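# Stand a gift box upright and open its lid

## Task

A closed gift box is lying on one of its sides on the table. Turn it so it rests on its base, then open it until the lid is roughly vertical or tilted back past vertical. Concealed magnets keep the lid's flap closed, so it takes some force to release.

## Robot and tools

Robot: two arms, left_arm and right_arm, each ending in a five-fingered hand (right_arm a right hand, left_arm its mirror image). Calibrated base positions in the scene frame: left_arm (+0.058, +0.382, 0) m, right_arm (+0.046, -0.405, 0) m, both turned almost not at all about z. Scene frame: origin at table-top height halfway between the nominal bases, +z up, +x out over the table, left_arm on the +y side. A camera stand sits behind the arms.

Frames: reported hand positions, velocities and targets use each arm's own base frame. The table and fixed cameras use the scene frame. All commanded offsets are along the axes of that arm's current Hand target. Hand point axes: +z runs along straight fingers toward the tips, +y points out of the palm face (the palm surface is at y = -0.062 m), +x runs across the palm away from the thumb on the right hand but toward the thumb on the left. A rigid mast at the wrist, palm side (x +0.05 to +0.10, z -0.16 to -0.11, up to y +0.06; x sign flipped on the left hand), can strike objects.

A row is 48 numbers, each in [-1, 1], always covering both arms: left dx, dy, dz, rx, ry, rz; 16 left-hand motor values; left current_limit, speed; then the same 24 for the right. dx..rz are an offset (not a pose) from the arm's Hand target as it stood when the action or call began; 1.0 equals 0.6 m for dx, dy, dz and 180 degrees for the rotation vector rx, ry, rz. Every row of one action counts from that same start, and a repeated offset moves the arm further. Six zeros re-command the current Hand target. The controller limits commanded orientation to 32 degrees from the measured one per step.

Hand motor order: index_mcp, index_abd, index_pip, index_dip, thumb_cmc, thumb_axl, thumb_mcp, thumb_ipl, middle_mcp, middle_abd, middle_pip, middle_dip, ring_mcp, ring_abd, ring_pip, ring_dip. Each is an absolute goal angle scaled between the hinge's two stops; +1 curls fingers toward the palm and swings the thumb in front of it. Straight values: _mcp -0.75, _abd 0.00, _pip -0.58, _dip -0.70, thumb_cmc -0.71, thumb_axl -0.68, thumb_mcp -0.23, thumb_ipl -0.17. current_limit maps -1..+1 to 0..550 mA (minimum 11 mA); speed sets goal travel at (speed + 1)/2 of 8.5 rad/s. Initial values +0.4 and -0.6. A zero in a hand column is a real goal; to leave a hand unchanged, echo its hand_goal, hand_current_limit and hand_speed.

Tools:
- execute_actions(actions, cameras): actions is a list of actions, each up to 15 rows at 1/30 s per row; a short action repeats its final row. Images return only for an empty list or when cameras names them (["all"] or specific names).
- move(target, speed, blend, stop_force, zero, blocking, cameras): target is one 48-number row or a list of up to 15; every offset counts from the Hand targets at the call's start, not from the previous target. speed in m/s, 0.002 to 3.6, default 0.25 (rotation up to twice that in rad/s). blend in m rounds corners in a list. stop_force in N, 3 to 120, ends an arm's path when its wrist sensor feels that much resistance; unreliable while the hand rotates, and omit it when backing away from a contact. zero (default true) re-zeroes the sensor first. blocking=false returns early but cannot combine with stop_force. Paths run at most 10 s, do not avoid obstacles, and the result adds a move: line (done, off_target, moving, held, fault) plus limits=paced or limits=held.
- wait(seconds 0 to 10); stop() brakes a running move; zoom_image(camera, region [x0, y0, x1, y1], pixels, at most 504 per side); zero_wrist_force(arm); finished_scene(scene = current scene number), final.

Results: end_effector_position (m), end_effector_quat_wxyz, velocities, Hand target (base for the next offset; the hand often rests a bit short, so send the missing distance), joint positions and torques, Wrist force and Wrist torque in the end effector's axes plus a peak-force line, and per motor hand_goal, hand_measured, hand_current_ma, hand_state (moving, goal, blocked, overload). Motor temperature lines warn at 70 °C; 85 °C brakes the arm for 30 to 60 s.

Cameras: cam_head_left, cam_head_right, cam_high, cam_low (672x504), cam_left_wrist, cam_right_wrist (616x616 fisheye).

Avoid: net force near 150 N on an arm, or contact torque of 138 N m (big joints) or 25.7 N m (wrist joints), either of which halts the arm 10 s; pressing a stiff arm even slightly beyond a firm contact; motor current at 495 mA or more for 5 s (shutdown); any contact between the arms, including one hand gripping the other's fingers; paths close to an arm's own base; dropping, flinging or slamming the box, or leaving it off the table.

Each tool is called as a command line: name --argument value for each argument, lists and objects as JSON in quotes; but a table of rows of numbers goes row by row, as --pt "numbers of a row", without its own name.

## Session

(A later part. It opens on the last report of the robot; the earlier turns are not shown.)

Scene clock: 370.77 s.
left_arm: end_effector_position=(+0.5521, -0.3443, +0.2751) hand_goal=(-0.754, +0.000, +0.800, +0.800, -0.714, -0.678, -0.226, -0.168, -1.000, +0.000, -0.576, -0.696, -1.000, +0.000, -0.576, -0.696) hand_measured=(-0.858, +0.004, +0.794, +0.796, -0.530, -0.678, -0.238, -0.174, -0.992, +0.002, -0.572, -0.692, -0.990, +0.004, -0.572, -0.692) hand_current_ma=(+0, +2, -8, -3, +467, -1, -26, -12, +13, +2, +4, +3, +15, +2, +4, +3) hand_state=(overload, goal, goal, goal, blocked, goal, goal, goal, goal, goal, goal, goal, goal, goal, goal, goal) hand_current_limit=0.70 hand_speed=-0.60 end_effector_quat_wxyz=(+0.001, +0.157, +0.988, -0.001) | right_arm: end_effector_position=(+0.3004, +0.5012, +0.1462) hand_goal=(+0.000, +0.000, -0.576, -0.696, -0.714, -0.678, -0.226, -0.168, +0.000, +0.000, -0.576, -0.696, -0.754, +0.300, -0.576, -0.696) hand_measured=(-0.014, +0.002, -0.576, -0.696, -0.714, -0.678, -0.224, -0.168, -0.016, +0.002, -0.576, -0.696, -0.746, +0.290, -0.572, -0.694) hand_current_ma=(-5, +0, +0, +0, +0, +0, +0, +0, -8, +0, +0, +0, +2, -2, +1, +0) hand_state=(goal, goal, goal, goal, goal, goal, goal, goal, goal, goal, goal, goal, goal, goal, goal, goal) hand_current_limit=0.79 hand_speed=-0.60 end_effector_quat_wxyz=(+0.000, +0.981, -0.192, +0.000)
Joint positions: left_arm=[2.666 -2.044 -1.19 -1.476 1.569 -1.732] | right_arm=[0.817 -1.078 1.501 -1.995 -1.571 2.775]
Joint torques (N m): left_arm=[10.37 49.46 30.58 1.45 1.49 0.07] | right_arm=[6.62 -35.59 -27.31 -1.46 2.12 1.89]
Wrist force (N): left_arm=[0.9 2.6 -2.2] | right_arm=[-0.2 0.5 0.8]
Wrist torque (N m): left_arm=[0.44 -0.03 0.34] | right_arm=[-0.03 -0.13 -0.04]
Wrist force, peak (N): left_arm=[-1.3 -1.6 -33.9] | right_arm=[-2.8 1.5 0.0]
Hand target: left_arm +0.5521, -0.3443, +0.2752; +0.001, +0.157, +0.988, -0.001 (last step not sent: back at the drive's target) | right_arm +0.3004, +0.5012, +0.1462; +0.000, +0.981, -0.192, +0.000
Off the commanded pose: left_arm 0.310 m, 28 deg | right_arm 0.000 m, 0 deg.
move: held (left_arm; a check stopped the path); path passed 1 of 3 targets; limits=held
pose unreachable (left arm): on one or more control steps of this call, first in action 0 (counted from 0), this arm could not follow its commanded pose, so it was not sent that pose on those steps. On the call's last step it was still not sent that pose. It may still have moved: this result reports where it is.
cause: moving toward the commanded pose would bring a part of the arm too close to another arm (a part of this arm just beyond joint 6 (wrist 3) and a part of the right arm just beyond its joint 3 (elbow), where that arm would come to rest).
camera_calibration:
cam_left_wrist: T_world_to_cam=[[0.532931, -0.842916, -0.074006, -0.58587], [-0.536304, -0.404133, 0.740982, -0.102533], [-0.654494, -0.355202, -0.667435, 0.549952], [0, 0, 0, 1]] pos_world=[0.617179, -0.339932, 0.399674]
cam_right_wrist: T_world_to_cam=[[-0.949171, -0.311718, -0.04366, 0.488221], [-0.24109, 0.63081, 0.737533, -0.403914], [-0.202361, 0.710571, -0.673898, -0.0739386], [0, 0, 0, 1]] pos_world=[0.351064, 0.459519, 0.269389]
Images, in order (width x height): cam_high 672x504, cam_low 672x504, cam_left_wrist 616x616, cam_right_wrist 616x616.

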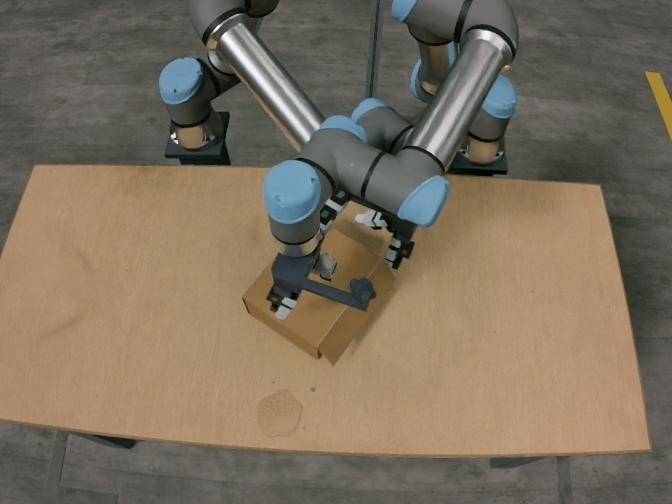

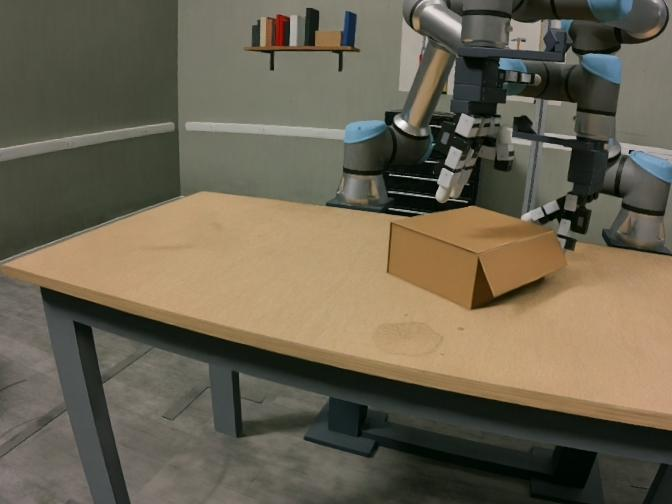

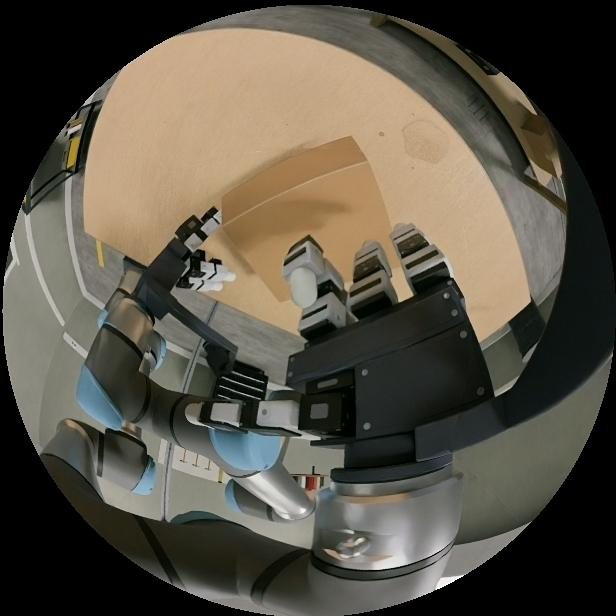

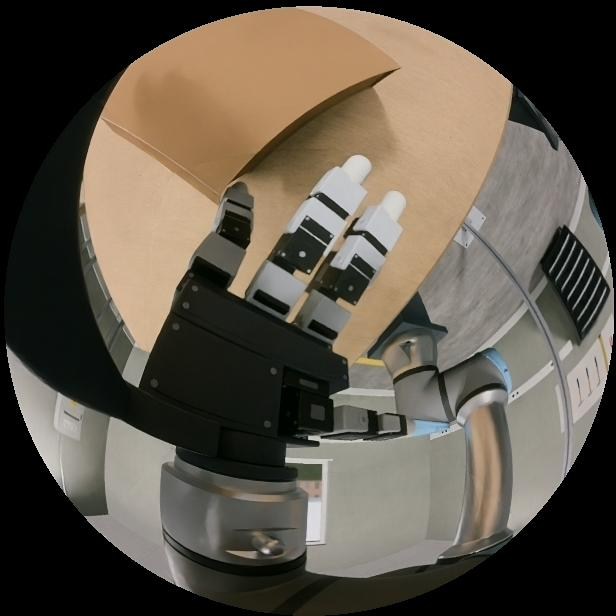

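move --pt "-0.13 0 -0.03 0 0 0 -0.754 0 0.8 0.8 0.57 -0.678 -0.226 -0.168 -1 0 -0.576 -0.696 -1 0 -0.576 -0.696 0.7 -0.6 0 0 0 0 0 0 0 0 -0.576 -0.696 -0.714 -0.678 -0.226 -0.168 0 0 -0.576 -0.696 -0.754 0.3 -0.576 -0.696 0.79 -0.6" --pt "-0.13 0.3 -0.03 0 0 0.033 -0.754 0 0.8 0.8 0.57 -0.678 -0.226 -0.168 -1 0 -0.576 -0.696 -1 0 -0.576 -0.696 0.7 -0.6 0 0 0 0 0 0 0 0 -0.576 -0.696 -0.714 -0.678 -0.226 -0.168 0 0 -0.576 -0.696 -0.754 0.3 -0.576 -0.696 0.79 -0.6" --pt "0.108 0.361 -0.03 0.15 0 0.033 -0.754 0 0.8 0.8 0.57 -0.678 -0.226 -0.168 -1 0 -0.576 -0.696 -1 0 -0.576 -0.696 0.7 -0.6 0 0 0 0 0 0 0 0 -0.576 -0.696 -0.714 -0.678 -0.226 -0.168 0 0 -0.576 -0.696 -0.754 0.3 -0.576 -0.696 0.79 -0.6" --pt "0.108 0.361 0.352 0.15 0 0.033 -0.754 0 0.8 0.8 0.57 -0.678 -0.226 -0.168 -1 0 -0.576 -0.696 -1 0 -0.576 -0.696 0.7 -0.6 0 0 0 0 0 0 0 0 -0.576 -0.696 -0.714 -0.678 -0.226 -0.168 0 0 -0.576 -0.696 -0.754 0.3 -0.576 -0.696 0.79 -0.6" --speed '[0.15,0.2,0.2,0.12]' --blend '[0.02,0.03,0.02,0]' --cameras '["cam_high","cam_low","cam_left_wrist","cam_right_wrist"]'

zoom_image --camera "cam_high" --region '[220, 190, 440, 380]'

zoom_image --camera "cam_low" --region '[380, 140, 630, 320]'

Scene clock: 381.90 s.
left_arm: end_effector_position=(+0.5578, -0.1189, +0.0634) hand_goal=(-0.754, +0.000, +0.800, +0.800, +0.570, -0.678, -0.226, -0.168, -1.000, +0.000, -0.576, -0.696, -1.000, +0.000, -0.576, -0.696) hand_measured=(-0.772, +0.002, +0.794, +0.798, +0.568, -0.678, -0.224, -0.168, -0.992, +0.002, -0.572, -0.692, -0.990, +0.002, -0.572, -0.692) hand_current_ma=(+0, +2, -7, -3, -2, -1, +2, -1, +13, +2, +4, +3, +15, +2, +4, +3) hand_state=(overload, goal, goal, goal, goal, goal, goal, goal, goal, goal, goal, goal, goal, goal, goal, goal) hand_current_limit=0.70 hand_speed=-0.60 end_effector_quat_wxyz=(-0.035, +0.203, +0.951, -0.232) | right_arm: end_effector_position=(+0.3004, +0.5012, +0.1462) hand_goal=(+0.000, +0.000, -0.576, -0.696, -0.714, -0.678, -0.226, -0.168, +0.000, +0.000, -0.576, -0.696, -0.754, +0.300, -0.576, -0.696) hand_measured=(-0.014, +0.002, -0.576, -0.696, -0.714, -0.678, -0.224, -0.168, -0.016, +0.002, -0.576, -0.696, -0.746, +0.290, -0.572, -0.694) hand_current_ma=(-5, +0, +0, +0, +0, +0, +0, +0, -8, +0, +0, +0, +2, -2, +1, +0) hand_state=(goal, goal, goal, goal, goal, goal, goal, goal, goal, goal, goal, goal, goal, goal, goal, goal) hand_current_limit=0.79 hand_speed=-0.60 end_effector_quat_wxyz=(+0.000, +0.981, -0.192, +0.000)
Joint positions: left_arm=[3.201 -1.959 -1.804 -1.156 1.142 -1.046] | right_arm=[0.817 -1.078 1.501 -1.995 -1.571 2.775]
Joint torques (N m): left_arm=[-14.76 29.93 10.4 3.91 -2.35 -1.16] | right_arm=[7.06 -42.16 -17.02 -1.37 2.17 1.79]
Wrist force (N): left_arm=[1.7 -0.1 -0.1] | right_arm=[-0.5 0.5 0.7]
Wrist torque (N m): left_arm=[0.37 -0.18 0.24] | right_arm=[-0.02 -0.09 -0.08]
Wrist force, peak (N): left_arm=[1.2 3.0 -2.3] | right_arm=[-0.3 0.8 1.0]
Hand target: left_arm +0.5578, -0.1189, +0.0633; -0.035, +0.203, +0.951, -0.232 | right_arm +0.3004, +0.5012, +0.1462; +0.000, +0.981, -0.192, +0.000
Off the commanded pose: left_arm 0.000 m, 0 deg | right_arm 0.000 m, 0 deg.
previous command not reached (right arm): moving toward its pose would have brought a part of the arm too close to another arm.
held back during your reply time or a wait (left arm), on 90 control steps: a part of the arm was too close to another arm, or the arm's last command would have brought one too close.
move: done; a check withheld steps on the way to target 1, so it may have been missed; limits=held
pose unreachable (right arm): on one or more control steps of this call, first in action 0 (counted from 0), this arm could not follow its commanded pose, so it was not sent that pose on those steps. It may still have moved: this result reports where it is.
cause: moving toward the commanded pose would bring a part of the arm too close to another arm (a part of this arm just beyond joint 3 (elbow) and a part of the left arm just beyond its joint 6 (wrist 3), 5 mm apart when this arm was first held).
camera_calibration:
cam_left_wrist: T_world_to_cam=[[0.45437, -0.857494, 0.241353, -0.392543], [-0.435178, 0.0227402, 0.900057, 0.13272], [-0.777282, -0.513991, -0.362831, 0.52283], [0, 0, 0, 1]] pos_world=[0.642503, -0.0708914, 0.164984]
cam_right_wrist: T_world_to_cam=[[-0.949152, -0.311783, -0.0436007, 0.488228], [-0.241071, 0.630739, 0.737599, -0.403906], [-0.20247, 0.710605, -0.67383, -0.0739341], [0, 0, 0, 1]] pos_world=[0.351064, 0.459519, 0.269389]
Images, in order (width x height): cam_high 672x504, cam_low 672x504, cam_left_wrist 616x616, cam_right_wrist 616x616.

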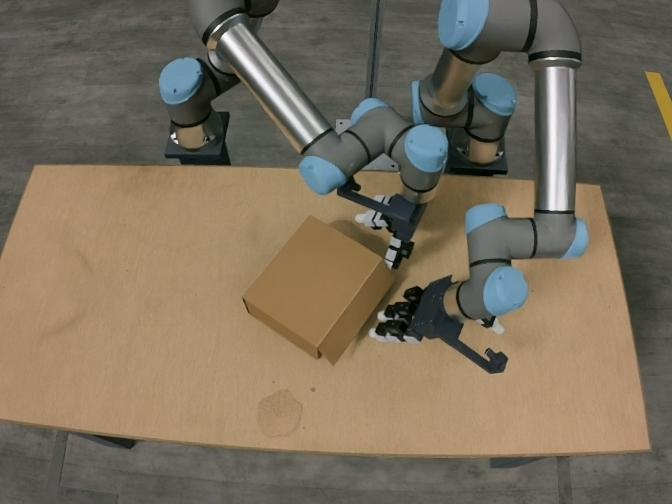

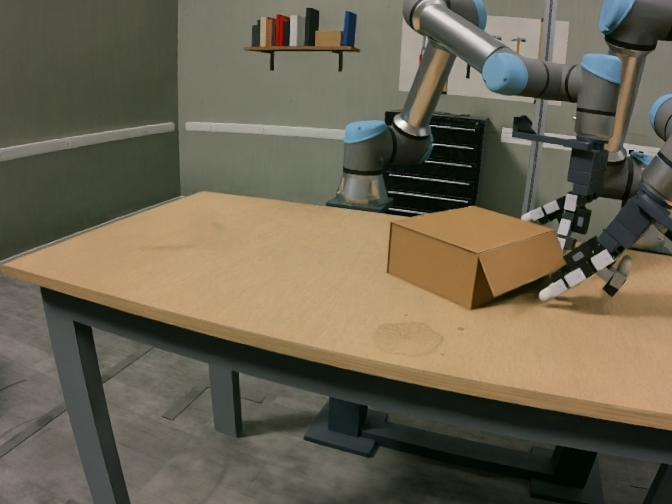

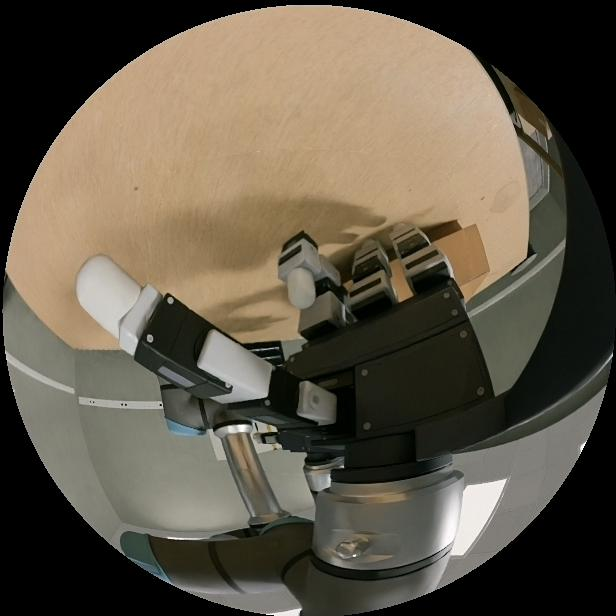

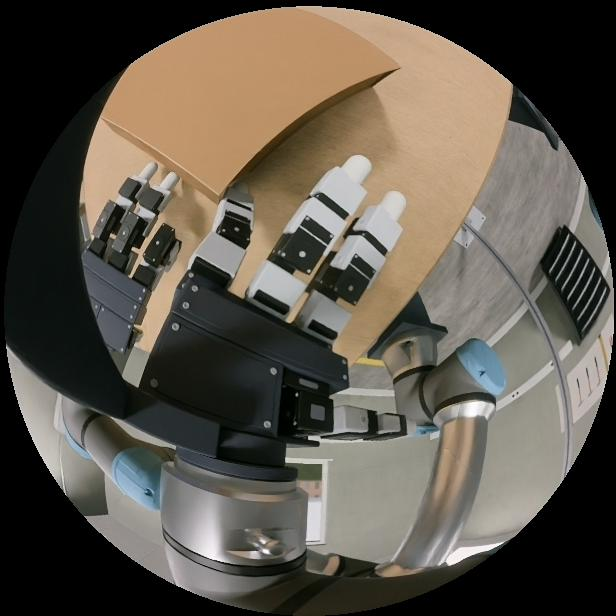

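Scaled by 2.291 from the camera's 672x504 image, which has a finer 960x720 frame.

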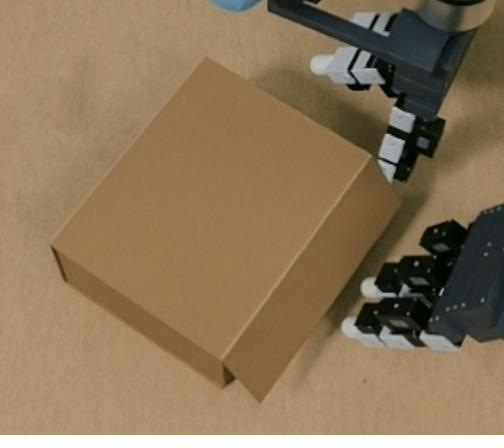

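Scaled by 2.016 from the camera's 672x504 image, which has a finer 960x720 frame.

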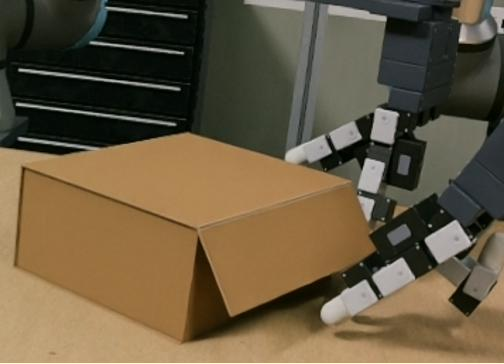

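move --pt "0 -0.045 0.02 0 0 0 -0.754 0 0.8 0.8 0.57 -0.678 -0.226 -0.168 -1 0 -0.576 -0.696 -1 0 -0.576 -0.696 0.7 -0.6 0 0 0 0 0 0 0 0 -0.576 -0.696 -0.714 -0.678 -0.226 -0.168 0 0 -0.576 -0.696 -0.754 0.3 -0.576 -0.696 0.79 -0.6" --pt "0 -0.09 -0.068 0 0 0 -0.754 0 0.8 0.8 0.57 -0.678 -0.226 -0.168 -1 0 -0.576 -0.696 -1 0 -0.576 -0.696 0.7 -0.6 0 0 0 0 0 0 0 0 -0.576 -0.696 -0.714 -0.678 -0.226 -0.168 0 0 -0.576 -0.696 -0.754 0.3 -0.576 -0.696 0.79 -0.6" --speed 0.06 --cameras '["cam_high","cam_low","cam_right_wrist"]'

zoom_image --camera "cam_high" --region '[220, 190, 440, 380]'

zoom_image --camera "cam_low" --region '[380, 140, 630, 320]'

Scene clock: 395.53 s.
left_arm: end_effector_position=(+0.5445, -0.1453, +0.1241) hand_goal=(-0.754, +0.000, +0.800, +0.800, +0.570, -0.678, -0.226, -0.168, -1.000, +0.000, -0.576, -0.696, -1.000, +0.000, -0.576, -0.696) hand_measured=(-0.760, +0.002, +0.794, +0.798, +0.568, -0.678, -0.224, -0.168, -0.978, +0.004, -0.568, -0.692, -0.990, +0.002, -0.572, -0.692) hand_current_ma=(+0, +2, -7, -3, -2, -1, +2, -1, +46, +4, +12, +3, +15, +2, +4, +3) hand_state=(overload, goal, goal, goal, goal, goal, goal, goal, blocked, goal, goal, goal, goal, goal, goal, goal) hand_current_limit=0.70 hand_speed=-0.60 end_effector_quat_wxyz=(-0.035, +0.203, +0.951, -0.232) | right_arm: end_effector_position=(+0.3004, +0.5012, +0.1462) hand_goal=(+0.000, +0.000, -0.576, -0.696, -0.714, -0.678, -0.226, -0.168, +0.000, +0.000, -0.576, -0.696, -0.754, +0.300, -0.576, -0.696) hand_measured=(-0.014, +0.002, -0.576, -0.696, -0.714, -0.678, -0.224, -0.168, -0.016, +0.002, -0.576, -0.696, -0.750, +0.294, -0.572, -0.694) hand_current_ma=(-5, +0, +0, +0, +0, +0, +0, +0, -8, +0, +0, +0, +1, -1, +0, +0) hand_state=(goal, goal, goal, goal, goal, goal, goal, goal, goal, goal, goal, goal, goal, goal, goal, goal) hand_current_limit=0.79 hand_speed=-0.60 end_effector_quat_wxyz=(+0.000, +0.981, -0.192, +0.000)
Joint positions: left_arm=[3.155 -1.867 -1.759 -1.272 1.133 -1.095] | right_arm=[0.817 -1.078 1.501 -1.995 -1.571 2.775]
Joint torques (N m): left_arm=[12.96 43.62 29.2 0.94 1.67 1.48] | right_arm=[6.54 -52.05 -15.18 -1.57 2.23 1.63]
Wrist force (N): left_arm=[1.5 0.1 0.2] | right_arm=[-0.2 0.1 0.3]
Wrist torque (N m): left_arm=[0.30 -0.22 0.07] | right_arm=[-0.01 -0.06 -0.06]
Wrist force, peak (N): left_arm=[2.1 0.0 -0.5] | right_arm=[-0.8 0.6 1.0]
Hand target: left_arm +0.5445, -0.1453, +0.1242; -0.035, +0.203, +0.951, -0.232 | right_arm +0.3004, +0.5012, +0.1462; +0.000, +0.981, -0.192, +0.000
Off the commanded pose: left_arm 0.000 m, 0 deg | right_arm 0.000 m, 0 deg.
move: done
camera_calibration:
cam_right_wrist: T_world_to_cam=[[-0.949152, -0.311783, -0.0436007, 0.488228], [-0.241071, 0.630739, 0.737599, -0.403906], [-0.20247, 0.710605, -0.67383, -0.0739341], [0, 0, 0, 1]] pos_world=[0.351064, 0.459519, 0.269389]
Images, in order (width x height): cam_high 672x504, cam_low 672x504, cam_right_wrist 616x616.

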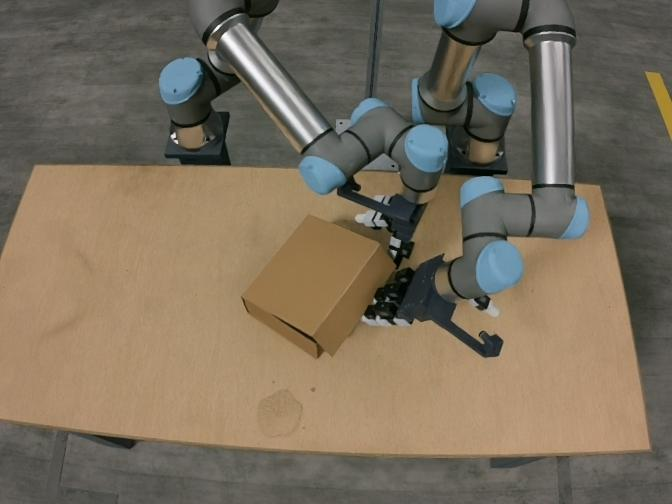

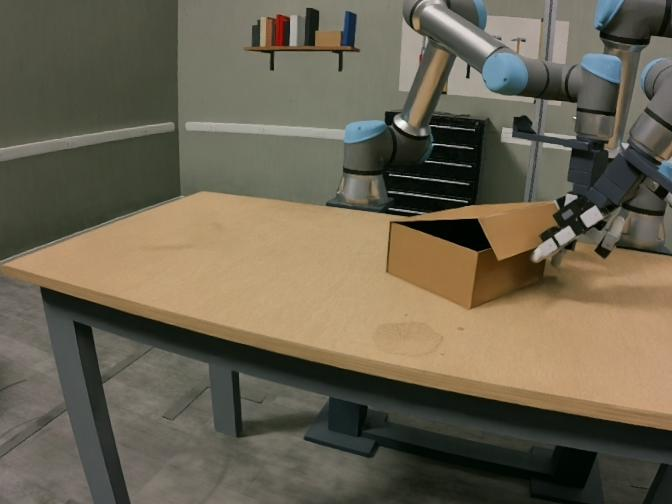

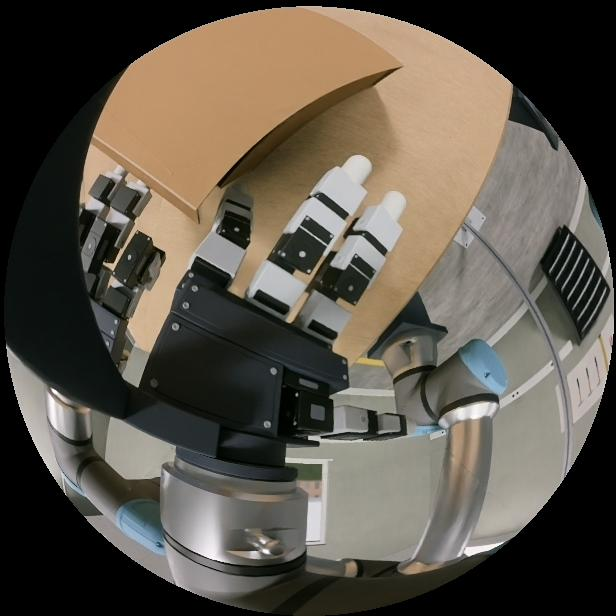

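Scaled by 2.291 from the camera's 672x504 image, which has a finer 960x720 frame.

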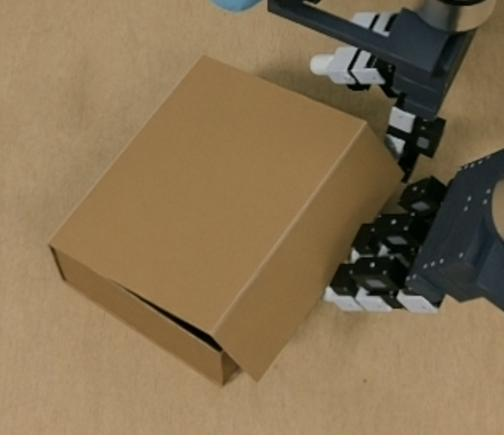

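Scaled by 2.016 from the camera's 672x504 image, which has a finer 960x720 frame.

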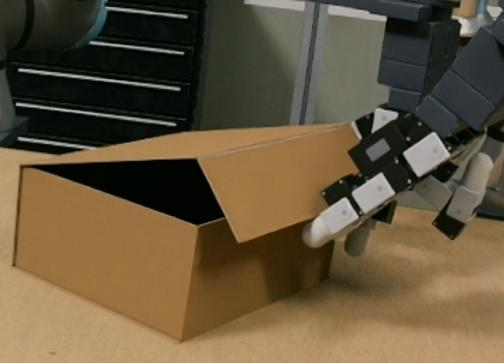

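move --pt "0 -0.038 -0.074 0 0 0 -0.754 0 0.8 0.8 0.57 -0.678 -0.226 -0.168 -1 0 -0.576 -0.696 -1 0 -0.576 -0.696 0.7 -0.6 -0.117 0 0 0 0 0 0 0 -0.576 -0.696 -0.714 -0.678 -0.226 -0.168 0 0 -0.576 -0.696 -0.754 0 -0.576 -0.696 0.79 -0.6" --pt "0 -0.038 -0.074 0 0 0 -0.754 0 0.8 0.8 0.57 -0.678 -0.226 -0.168 -1 0 -0.576 -0.696 -1 0 -0.576 -0.696 0.7 -0.6 -0.0765 0.084 -0.036 0 0 -0.457 -0.754 0 -0.576 -0.696 -0.714 -0.678 -0.226 -0.168 -0.754 0 -0.576 -0.696 -0.754 0 0.75 -0.696 0.7 -0.6" --speed '[0.06,0.2]' --cameras '["cam_high","cam_low","cam_right_wrist"]'

zoom_image --camera "cam_high" --region '[220, 190, 440, 380]'

zoom_image --camera "cam_low" --region '[380, 140, 630, 320]'

Scene clock: 417.43 s.
left_arm: end_effector_position=(+0.5432, -0.1448, +0.1741) hand_goal=(-0.754, +0.000, +0.800, +0.800, +0.570, -0.678, -0.226, -0.168, -1.000, +0.000, -0.576, -0.696, -1.000, +0.000, -0.576, -0.696) hand_measured=(-0.760, +0.002, +0.794, +0.798, +0.568, -0.678, -0.224, -0.168, -0.978, +0.004, -0.568, -0.692, -0.990, +0.002, -0.572, -0.692) hand_current_ma=(+0, +2, -7, -3, -2, -1, +2, -1, +46, +3, +12, +3, +15, +2, +4, +3) hand_state=(overload, goal, goal, goal, goal, goal, goal, goal, blocked, goal, goal, goal, goal, goal, goal, goal) hand_current_limit=0.70 hand_speed=-0.60 end_effector_quat_wxyz=(-0.035, +0.203, +0.951, -0.232) | right_arm: end_effector_position=(+0.2388, +0.4718, +0.1678) hand_goal=(-0.754, +0.000, -0.576, -0.696, -0.714, -0.678, -0.226, -0.168, -0.754, +0.000, -0.576, -0.696, -0.754, +0.000, +0.750, -0.696) hand_measured=(-0.750, +0.002, -0.576, -0.696, -0.714, -0.678, -0.224, -0.168, -0.750, +0.002, -0.576, -0.696, -0.752, +0.002, +0.742, -0.694) hand_current_ma=(+0, +0, +0, +0, +0, +0, +0, +0, +1, +0, +0, +0, +0, +0, -2, +0) hand_state=(goal, goal, goal, goal, goal, goal, goal, goal, goal, goal, goal, goal, goal, goal, goal, goal) hand_current_limit=0.70 hand_speed=-0.60 end_effector_quat_wxyz=(+0.000, +0.866, +0.500, +0.000)
Joint positions: left_arm=[3.156 -1.815 -1.688 -1.396 1.133 -1.094] | right_arm=[1.012 -1.339 1.813 -2.045 -1.571 1.535]
Joint torques (N m): left_arm=[13.83 40.79 29.43 1.03 0.92 1.39] | right_arm=[-7.49 -42.16 -13.56 -4.11 1.42 -1.78]
Wrist force (N): left_arm=[1.4 -0.2 0.1] | right_arm=[0.1 0.5 0.1]
Wrist torque (N m): left_arm=[0.31 -0.18 -0.01] | right_arm=[-0.01 -0.06 0.06]
Wrist force, peak (N): left_arm=[1.7 -0.2 0.2] | right_arm=[0.2 0.3 0.9]
Hand target: left_arm +0.5432, -0.1448, +0.1741; -0.035, +0.203, +0.951, -0.232 | right_arm +0.2388, +0.4718, +0.1678; +0.000, +0.866, +0.500, +0.000
Off the commanded pose: left_arm 0.000 m, 0 deg | right_arm 0.000 m, 0 deg.
move: done
camera_calibration:
cam_right_wrist: T_world_to_cam=[[0.181117, -0.982491, -0.0436846, 0.468134], [-0.657829, -0.154047, 0.737245, 0.0537528], [-0.731066, -0.10479, -0.674212, 0.460042], [0, 0, 0, 1]] pos_world=[0.286894, 0.516426, 0.290987]
Images, in order (width x height): cam_high 672x504, cam_low 672x504, cam_right_wrist 616x616.

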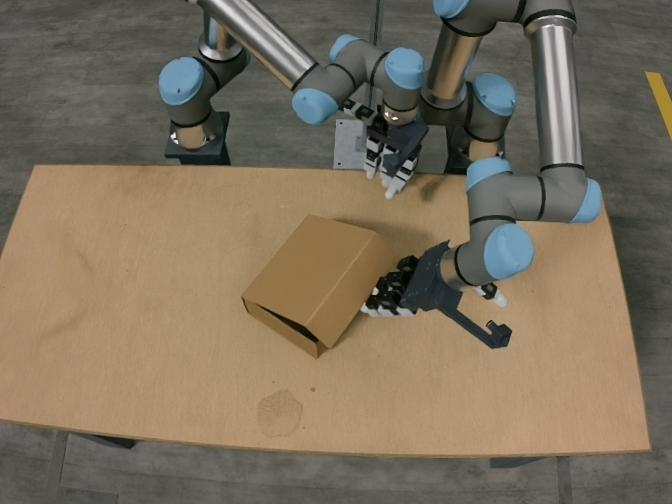

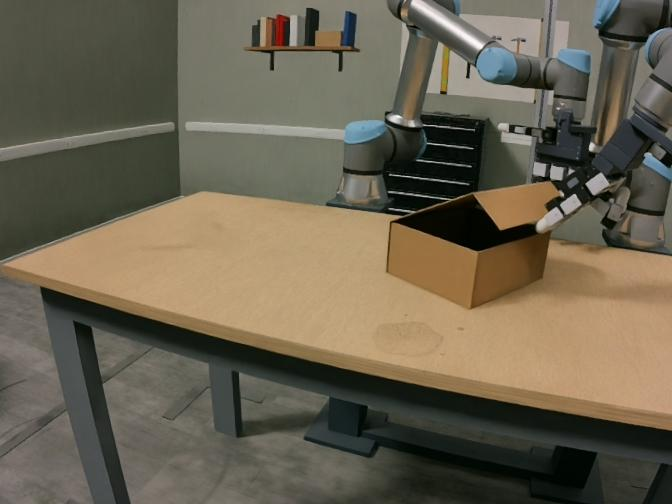

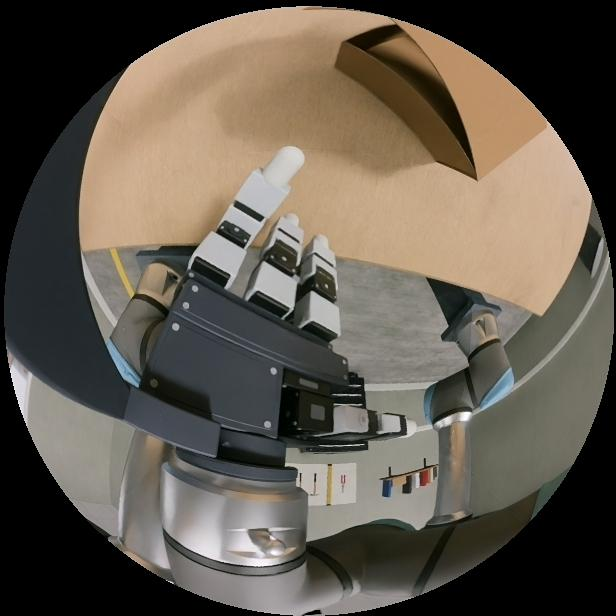

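Scaled by 2.291 from the camera's 672x504 image, which has a finer 960x720 frame.

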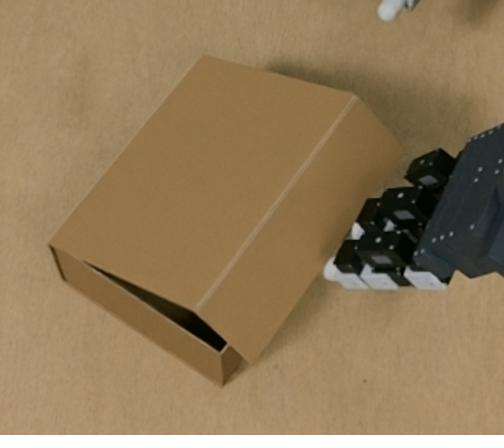

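Scaled by 2.016 from the camera's 672x504 image, which has a finer 960x720 frame.

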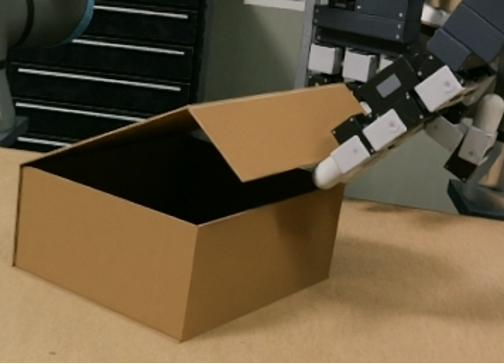

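move --target '[0,0,0,0,0,0,-0.754,0,0.8,0.8,0.57,-0.678,-0.226,-0.168,-1,0,-0.576,-0.696,-1,0,-0.576,-0.696,0.7,-0.6,0,0.3,0,0,0,0,-0.754,0,-0.576,-0.696,-0.714,-0.678,-0.226,-0.168,-0.754,0,-0.576,-0.696,-0.754,0,0.75,-0.696,0.7,-0.6]' --speed 0.1 --cameras '["cam_high","cam_low","cam_right_wrist"]'

zoom_image --camera "cam_high" --region '[220, 190, 440, 380]'

zoom_image --camera "cam_low" --region '[380, 140, 630, 320]'

zoom_image --camera "cam_right_wrist" --region '[180, 20, 520, 330]'

Scene clock: 431.37 s.
left_arm: end_effector_position=(+0.5432, -0.1448, +0.1741) hand_goal=(-0.754, +0.000, +0.800, +0.800, +0.570, -0.678, -0.226, -0.168, -1.000, +0.000, -0.576, -0.696, -1.000, +0.000, -0.576, -0.696) hand_measured=(-0.760, +0.002, +0.794, +0.798, +0.568, -0.678, -0.224, -0.168, -0.978, +0.004, -0.568, -0.692, -0.990, +0.002, -0.572, -0.692) hand_current_ma=(+0, +2, -7, -3, -2, -1, +2, -1, +46, +3, +12, +3, +15, +2, +4, +3) hand_state=(overload, goal, goal, goal, goal, goal, goal, goal, blocked, goal, goal, goal, goal, goal, goal, goal) hand_current_limit=0.70 hand_speed=-0.60 end_effector_quat_wxyz=(-0.035, +0.203, +0.951, -0.232) | right_arm: end_effector_position=(+0.3947, +0.3821, +0.1678) hand_goal=(-0.754, +0.000, -0.576, -0.696, -0.714, -0.678, -0.226, -0.168, -0.754, +0.000, -0.576, -0.696, -0.754, +0.000, +0.750, -0.696) hand_measured=(-0.750, +0.002, -0.576, -0.696, -0.714, -0.678, -0.224, -0.168, -0.750, +0.002, -0.576, -0.696, -0.754, +0.002, +0.742, -0.694) hand_current_ma=(+0, +0, +0, +0, +0, +0, +0, +0, +1, +0, +0, +0, +0, +0, -2, +0) hand_state=(goal, goal, goal, goal, goal, goal, goal, goal, goal, goal, goal, goal, goal, goal, goal, goal) hand_current_limit=0.70 hand_speed=-0.60 end_effector_quat_wxyz=(+0.000, +0.866, +0.500, +0.000)
Joint positions: left_arm=[3.156 -1.815 -1.688 -1.396 1.133 -1.094] | right_arm=[0.686 -1.356 1.834 -2.049 -1.571 1.208]
Joint torques (N m): left_arm=[12.93 36.64 30.17 1.06 0.21 1.39] | right_arm=[-9.59 -22.55 -29.86 -1.12 2.32 -1.31]
Wrist force (N): left_arm=[1.4 -0.1 0.1] | right_arm=[0.2 0.6 0.2]
Wrist torque (N m): left_arm=[0.32 -0.18 -0.01] | right_arm=[0.01 -0.09 0.06]
Wrist force, peak (N): left_arm=[1.7 -0.1 0.2] | right_arm=[0.1 1.4 -0.1]
Hand target: left_arm +0.5432, -0.1448, +0.1741; -0.035, +0.203, +0.951, -0.232 | right_arm +0.3948, +0.3820, +0.1678; +0.000, +0.866, +0.500, +0.000
Off the commanded pose: left_arm 0.000 m, 0 deg | right_arm 0.000 m, 0 deg.
move: done
camera_calibration:
cam_right_wrist: T_world_to_cam=[[0.181117, -0.982491, -0.0436846, 0.351675], [-0.657829, -0.154047, 0.737245, 0.142401], [-0.731066, -0.10479, -0.674212, 0.564673], [0, 0, 0, 1]] pos_world=[0.442794, 0.426626, 0.291087]
Images, in order (width x height): cam_high 672x504, cam_low 672x504, cam_right_wrist 616x616.

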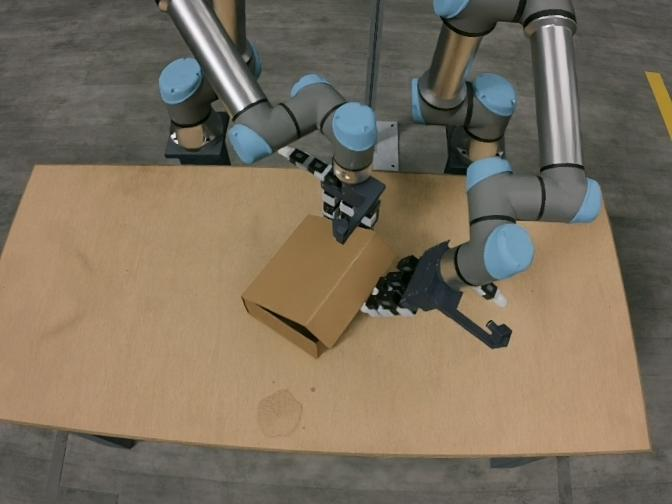

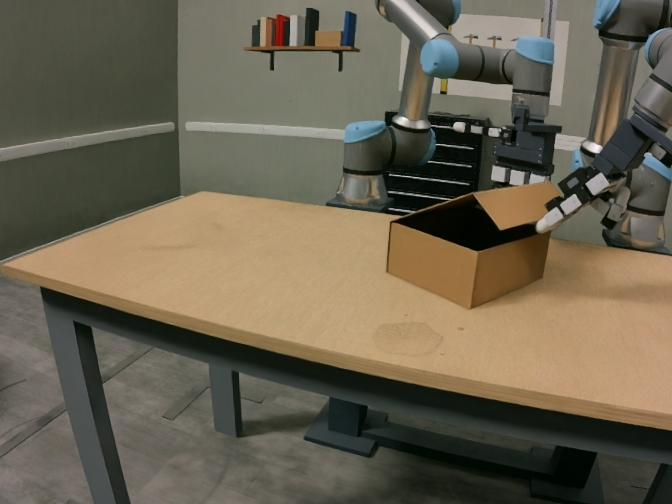

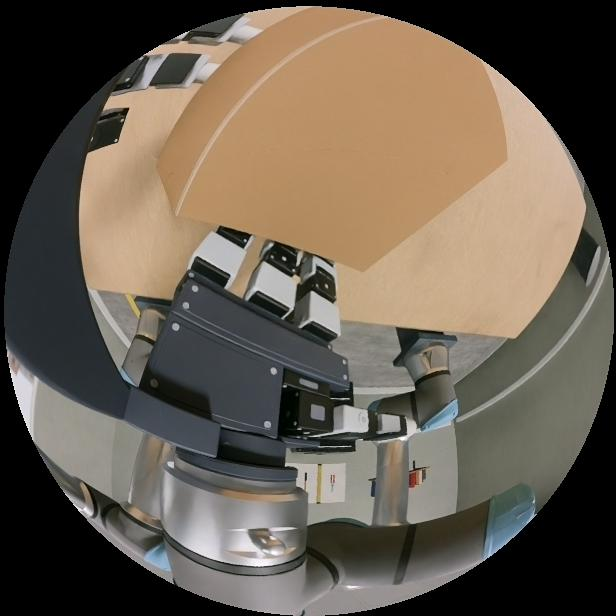

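Scaled by 2.291 from the camera's 672x504 image, which has a finer 960x720 frame.

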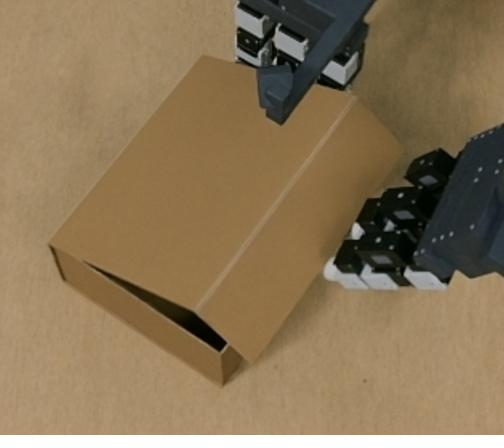

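Scaled by 2.016 from the camera's 672x504 image, which has a finer 960x720 frame.

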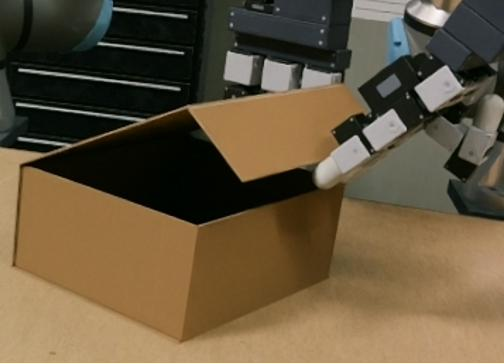

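Scaled by 1.482 from the camera's 616x616 image, which has a finer 880x880 frame.

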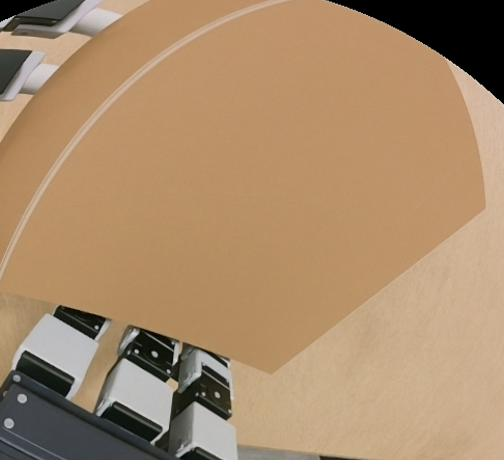

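move --pt "0 0 0 0 0 0 -0.754 0 0.8 0.8 0.57 -0.678 -0.226 -0.168 -1 0 -0.576 -0.696 -1 0 -0.576 -0.696 0.7 -0.6 -0.057 0 -0.123 0 0 0 -0.754 0 -0.576 -0.696 -0.714 -0.678 -0.226 -0.168 -0.754 0 -0.576 -0.696 -0.754 0 0.75 -0.696 0.7 -0.6" --pt "0 0 0 0 0 0 -0.754 0 0.8 0.8 0.57 -0.678 -0.226 -0.168 -1 0 -0.576 -0.696 -1 0 -0.576 -0.696 0.7 -0.6 -0.143 0 -0.19 0 0 0 -0.754 0 -0.576 -0.696 -0.714 -0.678 -0.226 -0.168 -0.754 0 -0.576 -0.696 -0.754 0 0.75 -0.696 0.7 -0.6" --pt "0 0 0 0 0 0 -0.754 0 0.8 0.8 0.57 -0.678 -0.226 -0.168 -1 0 -0.576 -0.696 -1 0 -0.576 -0.696 0.7 -0.6 -0.228 0 -0.212 0 0 0 -0.754 0 -0.576 -0.696 -0.714 -0.678 -0.226 -0.168 -0.754 0 -0.576 -0.696 -0.754 0 0.75 -0.696 0.7 -0.6" --speed 0.08 --blend 0.02 --cameras '["cam_high","cam_low"]'

zoom_image --camera "cam_low" --region '[380, 100, 630, 320]'

Scene clock: 441.63 s.
left_arm: end_effector_position=(+0.5432, -0.1448, +0.1741) hand_goal=(-0.754, +0.000, +0.800, +0.800, +0.570, -0.678, -0.226, -0.168, -1.000, +0.000, -0.576, -0.696, -1.000, +0.000, -0.576, -0.696) hand_measured=(-0.760, +0.002, +0.794, +0.798, +0.568, -0.678, -0.224, -0.168, -0.984, +0.002, -0.570, -0.692, -0.990, +0.002, -0.572, -0.692) hand_current_ma=(+0, +2, -7, -3, -2, -1, +2, -1, +31, +2, +7, +3, +15, +2, +4, +3) hand_state=(overload, goal, goal, goal, goal, goal, goal, goal, goal, goal, goal, goal, goal, goal, goal, goal) hand_current_limit=0.70 hand_speed=-0.60 end_effector_quat_wxyz=(-0.035, +0.203, +0.951, -0.232) | right_arm: end_effector_position=(+0.3266, +0.2635, +0.2949) hand_goal=(-0.754, +0.000, -0.576, -0.696, -0.714, -0.678, -0.226, -0.168, -0.754, +0.000, -0.576, -0.696, -0.754, +0.000, +0.750, -0.696) hand_measured=(-0.750, +0.002, -0.576, -0.696, -0.714, -0.678, -0.224, -0.168, -0.750, +0.002, -0.576, -0.696, -0.756, +0.002, +0.742, -0.694) hand_current_ma=(+0, +0, +0, +0, +0, +0, +0, +0, +1, +0, +0, +0, +0, +0, -2, +0) hand_state=(goal, goal, goal, goal, goal, goal, goal, goal, goal, goal, goal, goal, goal, goal, goal, goal) hand_current_limit=0.70 hand_speed=-0.60 end_effector_quat_wxyz=(+0.000, +0.866, +0.500, +0.000)
Joint positions: left_arm=[3.156 -1.815 -1.688 -1.396 1.133 -1.094] | right_arm=[0.565 -1.786 1.922 -1.707 -1.571 1.088]
Joint torques (N m): left_arm=[13.26 32.68 28.04 1.04 -0.62 1.3] | right_arm=[-8.59 -22.78 -16.38 -1.29 2.59 -1.87]
Wrist force (N): left_arm=[1.5 -0.2 -0.4] | right_arm=[0.3 0.2 0.3]
Wrist torque (N m): left_arm=[0.40 -0.20 0.00] | right_arm=[-0.01 -0.12 0.08]
Wrist force, peak (N): left_arm=[1.7 -0.5 -0.4] | right_arm=[-0.2 0.4 1.2]
Hand target: left_arm +0.5432, -0.1448, +0.1741; -0.035, +0.203, +0.951, -0.232 | right_arm +0.3265, +0.2634, +0.2949; +0.000, +0.866, +0.500, +0.000
Off the commanded pose: left_arm 0.000 m, 0 deg | right_arm 0.000 m, 0 deg.
move: done
Images, in order (width x height): cam_high 672x504, cam_low 672x504.

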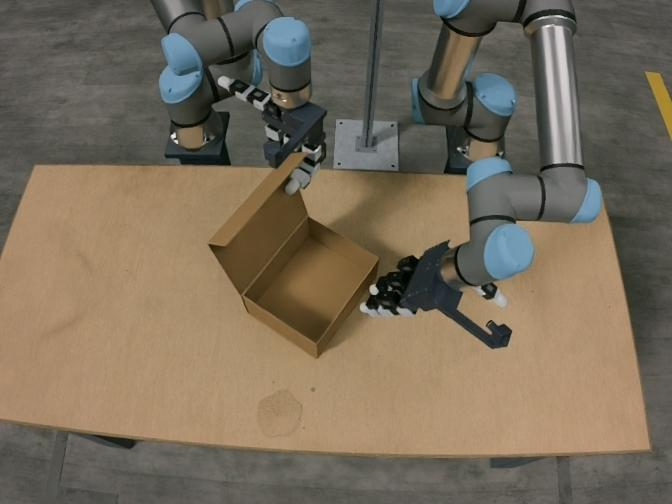

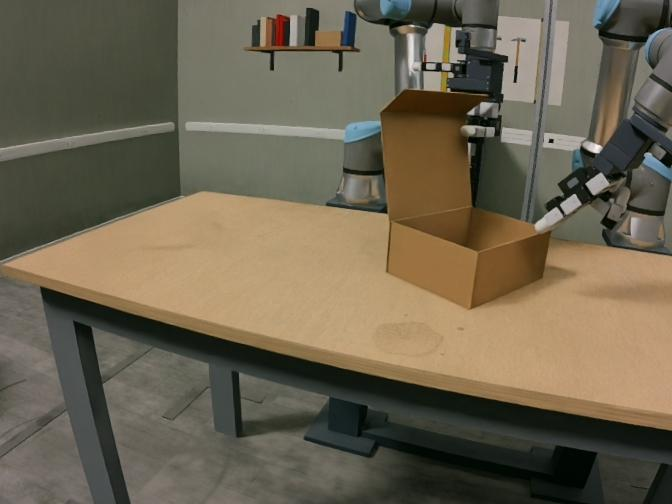

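Scaled by 2.016 from the camera's 672x504 image, which has a finer 960x720 frame.

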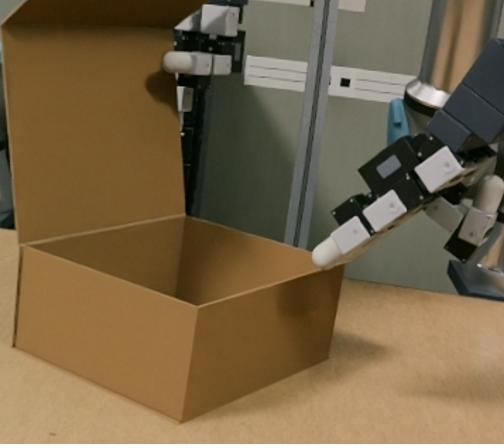

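move --pt "0 0 0 0 0 0 -0.754 0 0.8 0.8 0.57 -0.678 -0.226 -0.168 -1 0 -0.576 -0.696 -1 0 -0.576 -0.696 0.7 -0.6 -0.095 0 0.015 0 0 0 -0.754 0 -0.576 -0.696 -0.714 -0.678 -0.226 -0.168 -0.754 0 -0.576 -0.696 -0.754 0 0.75 -0.696 0.7 -0.6" --pt "0 0 0 0 0 0 -0.754 0 0.8 0.8 0.57 -0.678 -0.226 -0.168 -1 0 -0.576 -0.696 -1 0 -0.576 -0.696 0.7 -0.6 -0.145 0 0.045 0 0 0 -0.754 0 -0.576 -0.696 -0.714 -0.678 -0.226 -0.168 -0.754 0 -0.576 -0.696 -0.754 0 0.75 -0.696 0.7 -0.6" --speed 0.06 --blend 0.01

move --target '[0,0,0,0,0,0,-0.754,0,0.8,0.8,0.57,-0.678,-0.226,-0.168,-1,0,-0.576,-0.696,-1,0,-0.576,-0.696,0.7,-0.6,0.015,-0.18,0,0,0,0,-0.754,0,-0.576,-0.696,-0.714,-0.678,-0.226,-0.168,-0.754,0,-0.576,-0.696,-0.754,0,0.75,-0.696,0.7,-0.6]' --speed 0.1 --cameras '["cam_high","cam_low"]'

Scene clock: 448.23 s.
left_arm: end_effector_position=(+0.5432, -0.1448, +0.1741) hand_goal=(-0.754, +0.000, +0.800, +0.800, +0.570, -0.678, -0.226, -0.168, -1.000, +0.000, -0.576, -0.696, -1.000, +0.000, -0.576, -0.696) hand_measured=(-0.760, +0.002, +0.794, +0.798, +0.568, -0.678, -0.224, -0.168, -0.984, +0.002, -0.570, -0.692, -0.990, +0.002, -0.572, -0.692) hand_current_ma=(+0, +2, -7, -3, -2, -1, +2, -1, +31, +2, +7, +3, +15, +2, +4, +3) hand_state=(overload, goal, goal, goal, goal, goal, goal, goal, goal, goal, goal, goal, goal, goal, goal, goal) hand_current_limit=0.70 hand_speed=-0.60 end_effector_quat_wxyz=(-0.035, +0.203, +0.951, -0.232) | right_arm: end_effector_position=(+0.2832, +0.1881, +0.2679) hand_goal=(-0.754, +0.000, -0.576, -0.696, -0.714, -0.678, -0.226, -0.168, -0.754, +0.000, -0.576, -0.696, -0.754, +0.000, +0.750, -0.696) hand_measured=(-0.750, +0.002, -0.576, -0.696, -0.714, -0.678, -0.224, -0.168, -0.750, +0.002, -0.576, -0.696, -0.756, +0.002, +0.742, -0.694) hand_current_ma=(+0, +0, +0, +0, +0, +0, +0, +0, +1, +0, +0, +0, +0, +0, -2, +0) hand_state=(goal, goal, goal, goal, goal, goal, goal, goal, goal, goal, goal, goal, goal, goal, goal, goal) hand_current_limit=0.70 hand_speed=-0.60 end_effector_quat_wxyz=(+0.000, +0.866, +0.500, +0.000)
Joint positions: left_arm=[3.156 -1.815 -1.688 -1.396 1.133 -1.094] | right_arm=[0.437 -2.016 2.14 -1.695 -1.571 0.959]
Joint torques (N m): left_arm=[13.17 31.73 25.58 1 -1.33 1.35] | right_arm=[-10.3 -15.83 -18.6 -4.21 2.1 -1.47]
Wrist force (N): left_arm=[1.5 -0.1 -0.3] | right_arm=[-0.5 0.1 0.0]
Wrist torque (N m): left_arm=[0.40 -0.20 0.00] | right_arm=[-0.01 0.00 -0.01]
Wrist force, peak (N): left_arm=[1.8 -0.5 -0.4] | right_arm=[0.8 0.3 0.2]
Hand target: left_arm +0.5432, -0.1448, +0.1741; -0.035, +0.203, +0.951, -0.232 | right_arm +0.2831, +0.1880, +0.2679; +0.000, +0.866, +0.500, +0.000
Off the commanded pose: left_arm 0.000 m, 0 deg | right_arm 0.000 m, 0 deg.
move: done

Scene clock: 449.93 s.
left_arm: end_effector_position=(+0.5432, -0.1448, +0.1741) hand_goal=(-0.754, +0.000, +0.800, +0.800, +0.570, -0.678, -0.226, -0.168, -1.000, +0.000, -0.576, -0.696, -1.000, +0.000, -0.576, -0.696) hand_measured=(-0.760, +0.002, +0.794, +0.798, +0.568, -0.678, -0.224, -0.168, -0.984, +0.002, -0.570, -0.692, -0.990, +0.002, -0.572, -0.692) hand_current_ma=(+0, +2, -7, -3, -2, -1, +2, -1, +31, +2, +7, +3, +15, +2, +4, +3) hand_state=(overload, goal, goal, goal, goal, goal, goal, goal, goal, goal, goal, goal, goal, goal, goal, goal) hand_current_limit=0.70 hand_speed=-0.60 end_effector_quat_wxyz=(-0.035, +0.203, +0.951, -0.232) | right_arm: end_effector_position=(+0.1941, +0.2497, +0.2679) hand_goal=(-0.754, +0.000, -0.576, -0.696, -0.714, -0.678, -0.226, -0.168, -0.754, +0.000, -0.576, -0.696, -0.754, +0.000, +0.750, -0.696) hand_measured=(-0.750, +0.002, -0.576, -0.696, -0.714, -0.678, -0.224, -0.168, -0.750, +0.002, -0.576, -0.696, -0.756, +0.002, +0.742, -0.694) hand_current_ma=(+0, +0, +0, +0, +0, +0, +0, +0, +1, +0, +0, +0, +0, +0, -2, +0) hand_state=(goal, goal, goal, goal, goal, goal, goal, goal, goal, goal, goal, goal, goal, goal, goal, goal) hand_current_limit=0.70 hand_speed=-0.60 end_effector_quat_wxyz=(+0.000, +0.866, +0.500, +0.000)
Joint positions: left_arm=[3.156 -1.815 -1.688 -1.396 1.133 -1.094] | right_arm=[0.766 -2.002 2.133 -1.702 -1.571 1.289]
Joint torques (N m): left_arm=[12.91 31.92 24.76 1.09 -1.54 1.23] | right_arm=[6.68 2.55 -31.07 -3.98 -2.99 2.29]
Wrist force (N): left_arm=[1.5 -0.2 -0.3] | right_arm=[-0.1 -0.1 -0.2]
Wrist torque (N m): left_arm=[0.40 -0.19 -0.01] | right_arm=[-0.01 -0.04 -0.11]
Wrist force, peak (N): left_arm=[1.8 -0.3 -0.3] | right_arm=[-0.5 1.2 -0.2]
Hand target: left_arm +0.5432, -0.1448, +0.1741; -0.035, +0.203, +0.951, -0.232 | right_arm +0.1940, +0.2497, +0.2679; +0.000, +0.866, +0.500, +0.000
Off the commanded pose: left_arm 0.000 m, 0 deg | right_arm 0.000 m, 0 deg.
move: done
Images, in order (width x height): cam_high 672x504, cam_low 672x504.

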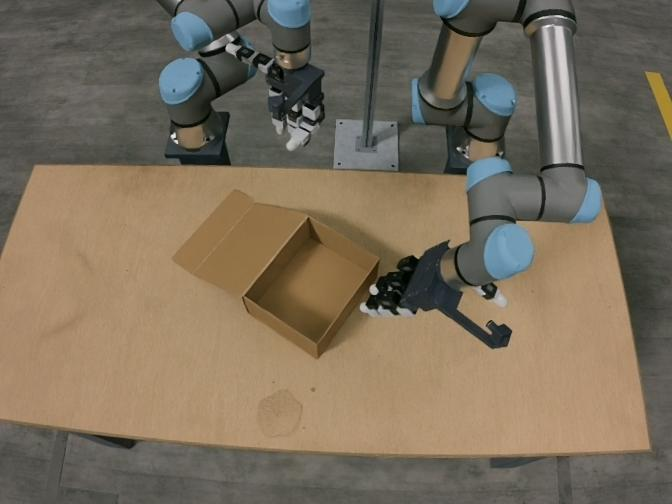

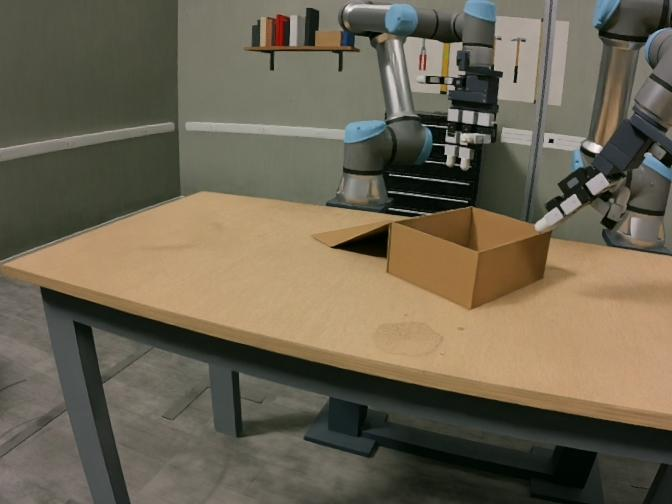

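finished_scene --scene 2

The scene is finished: the task was done.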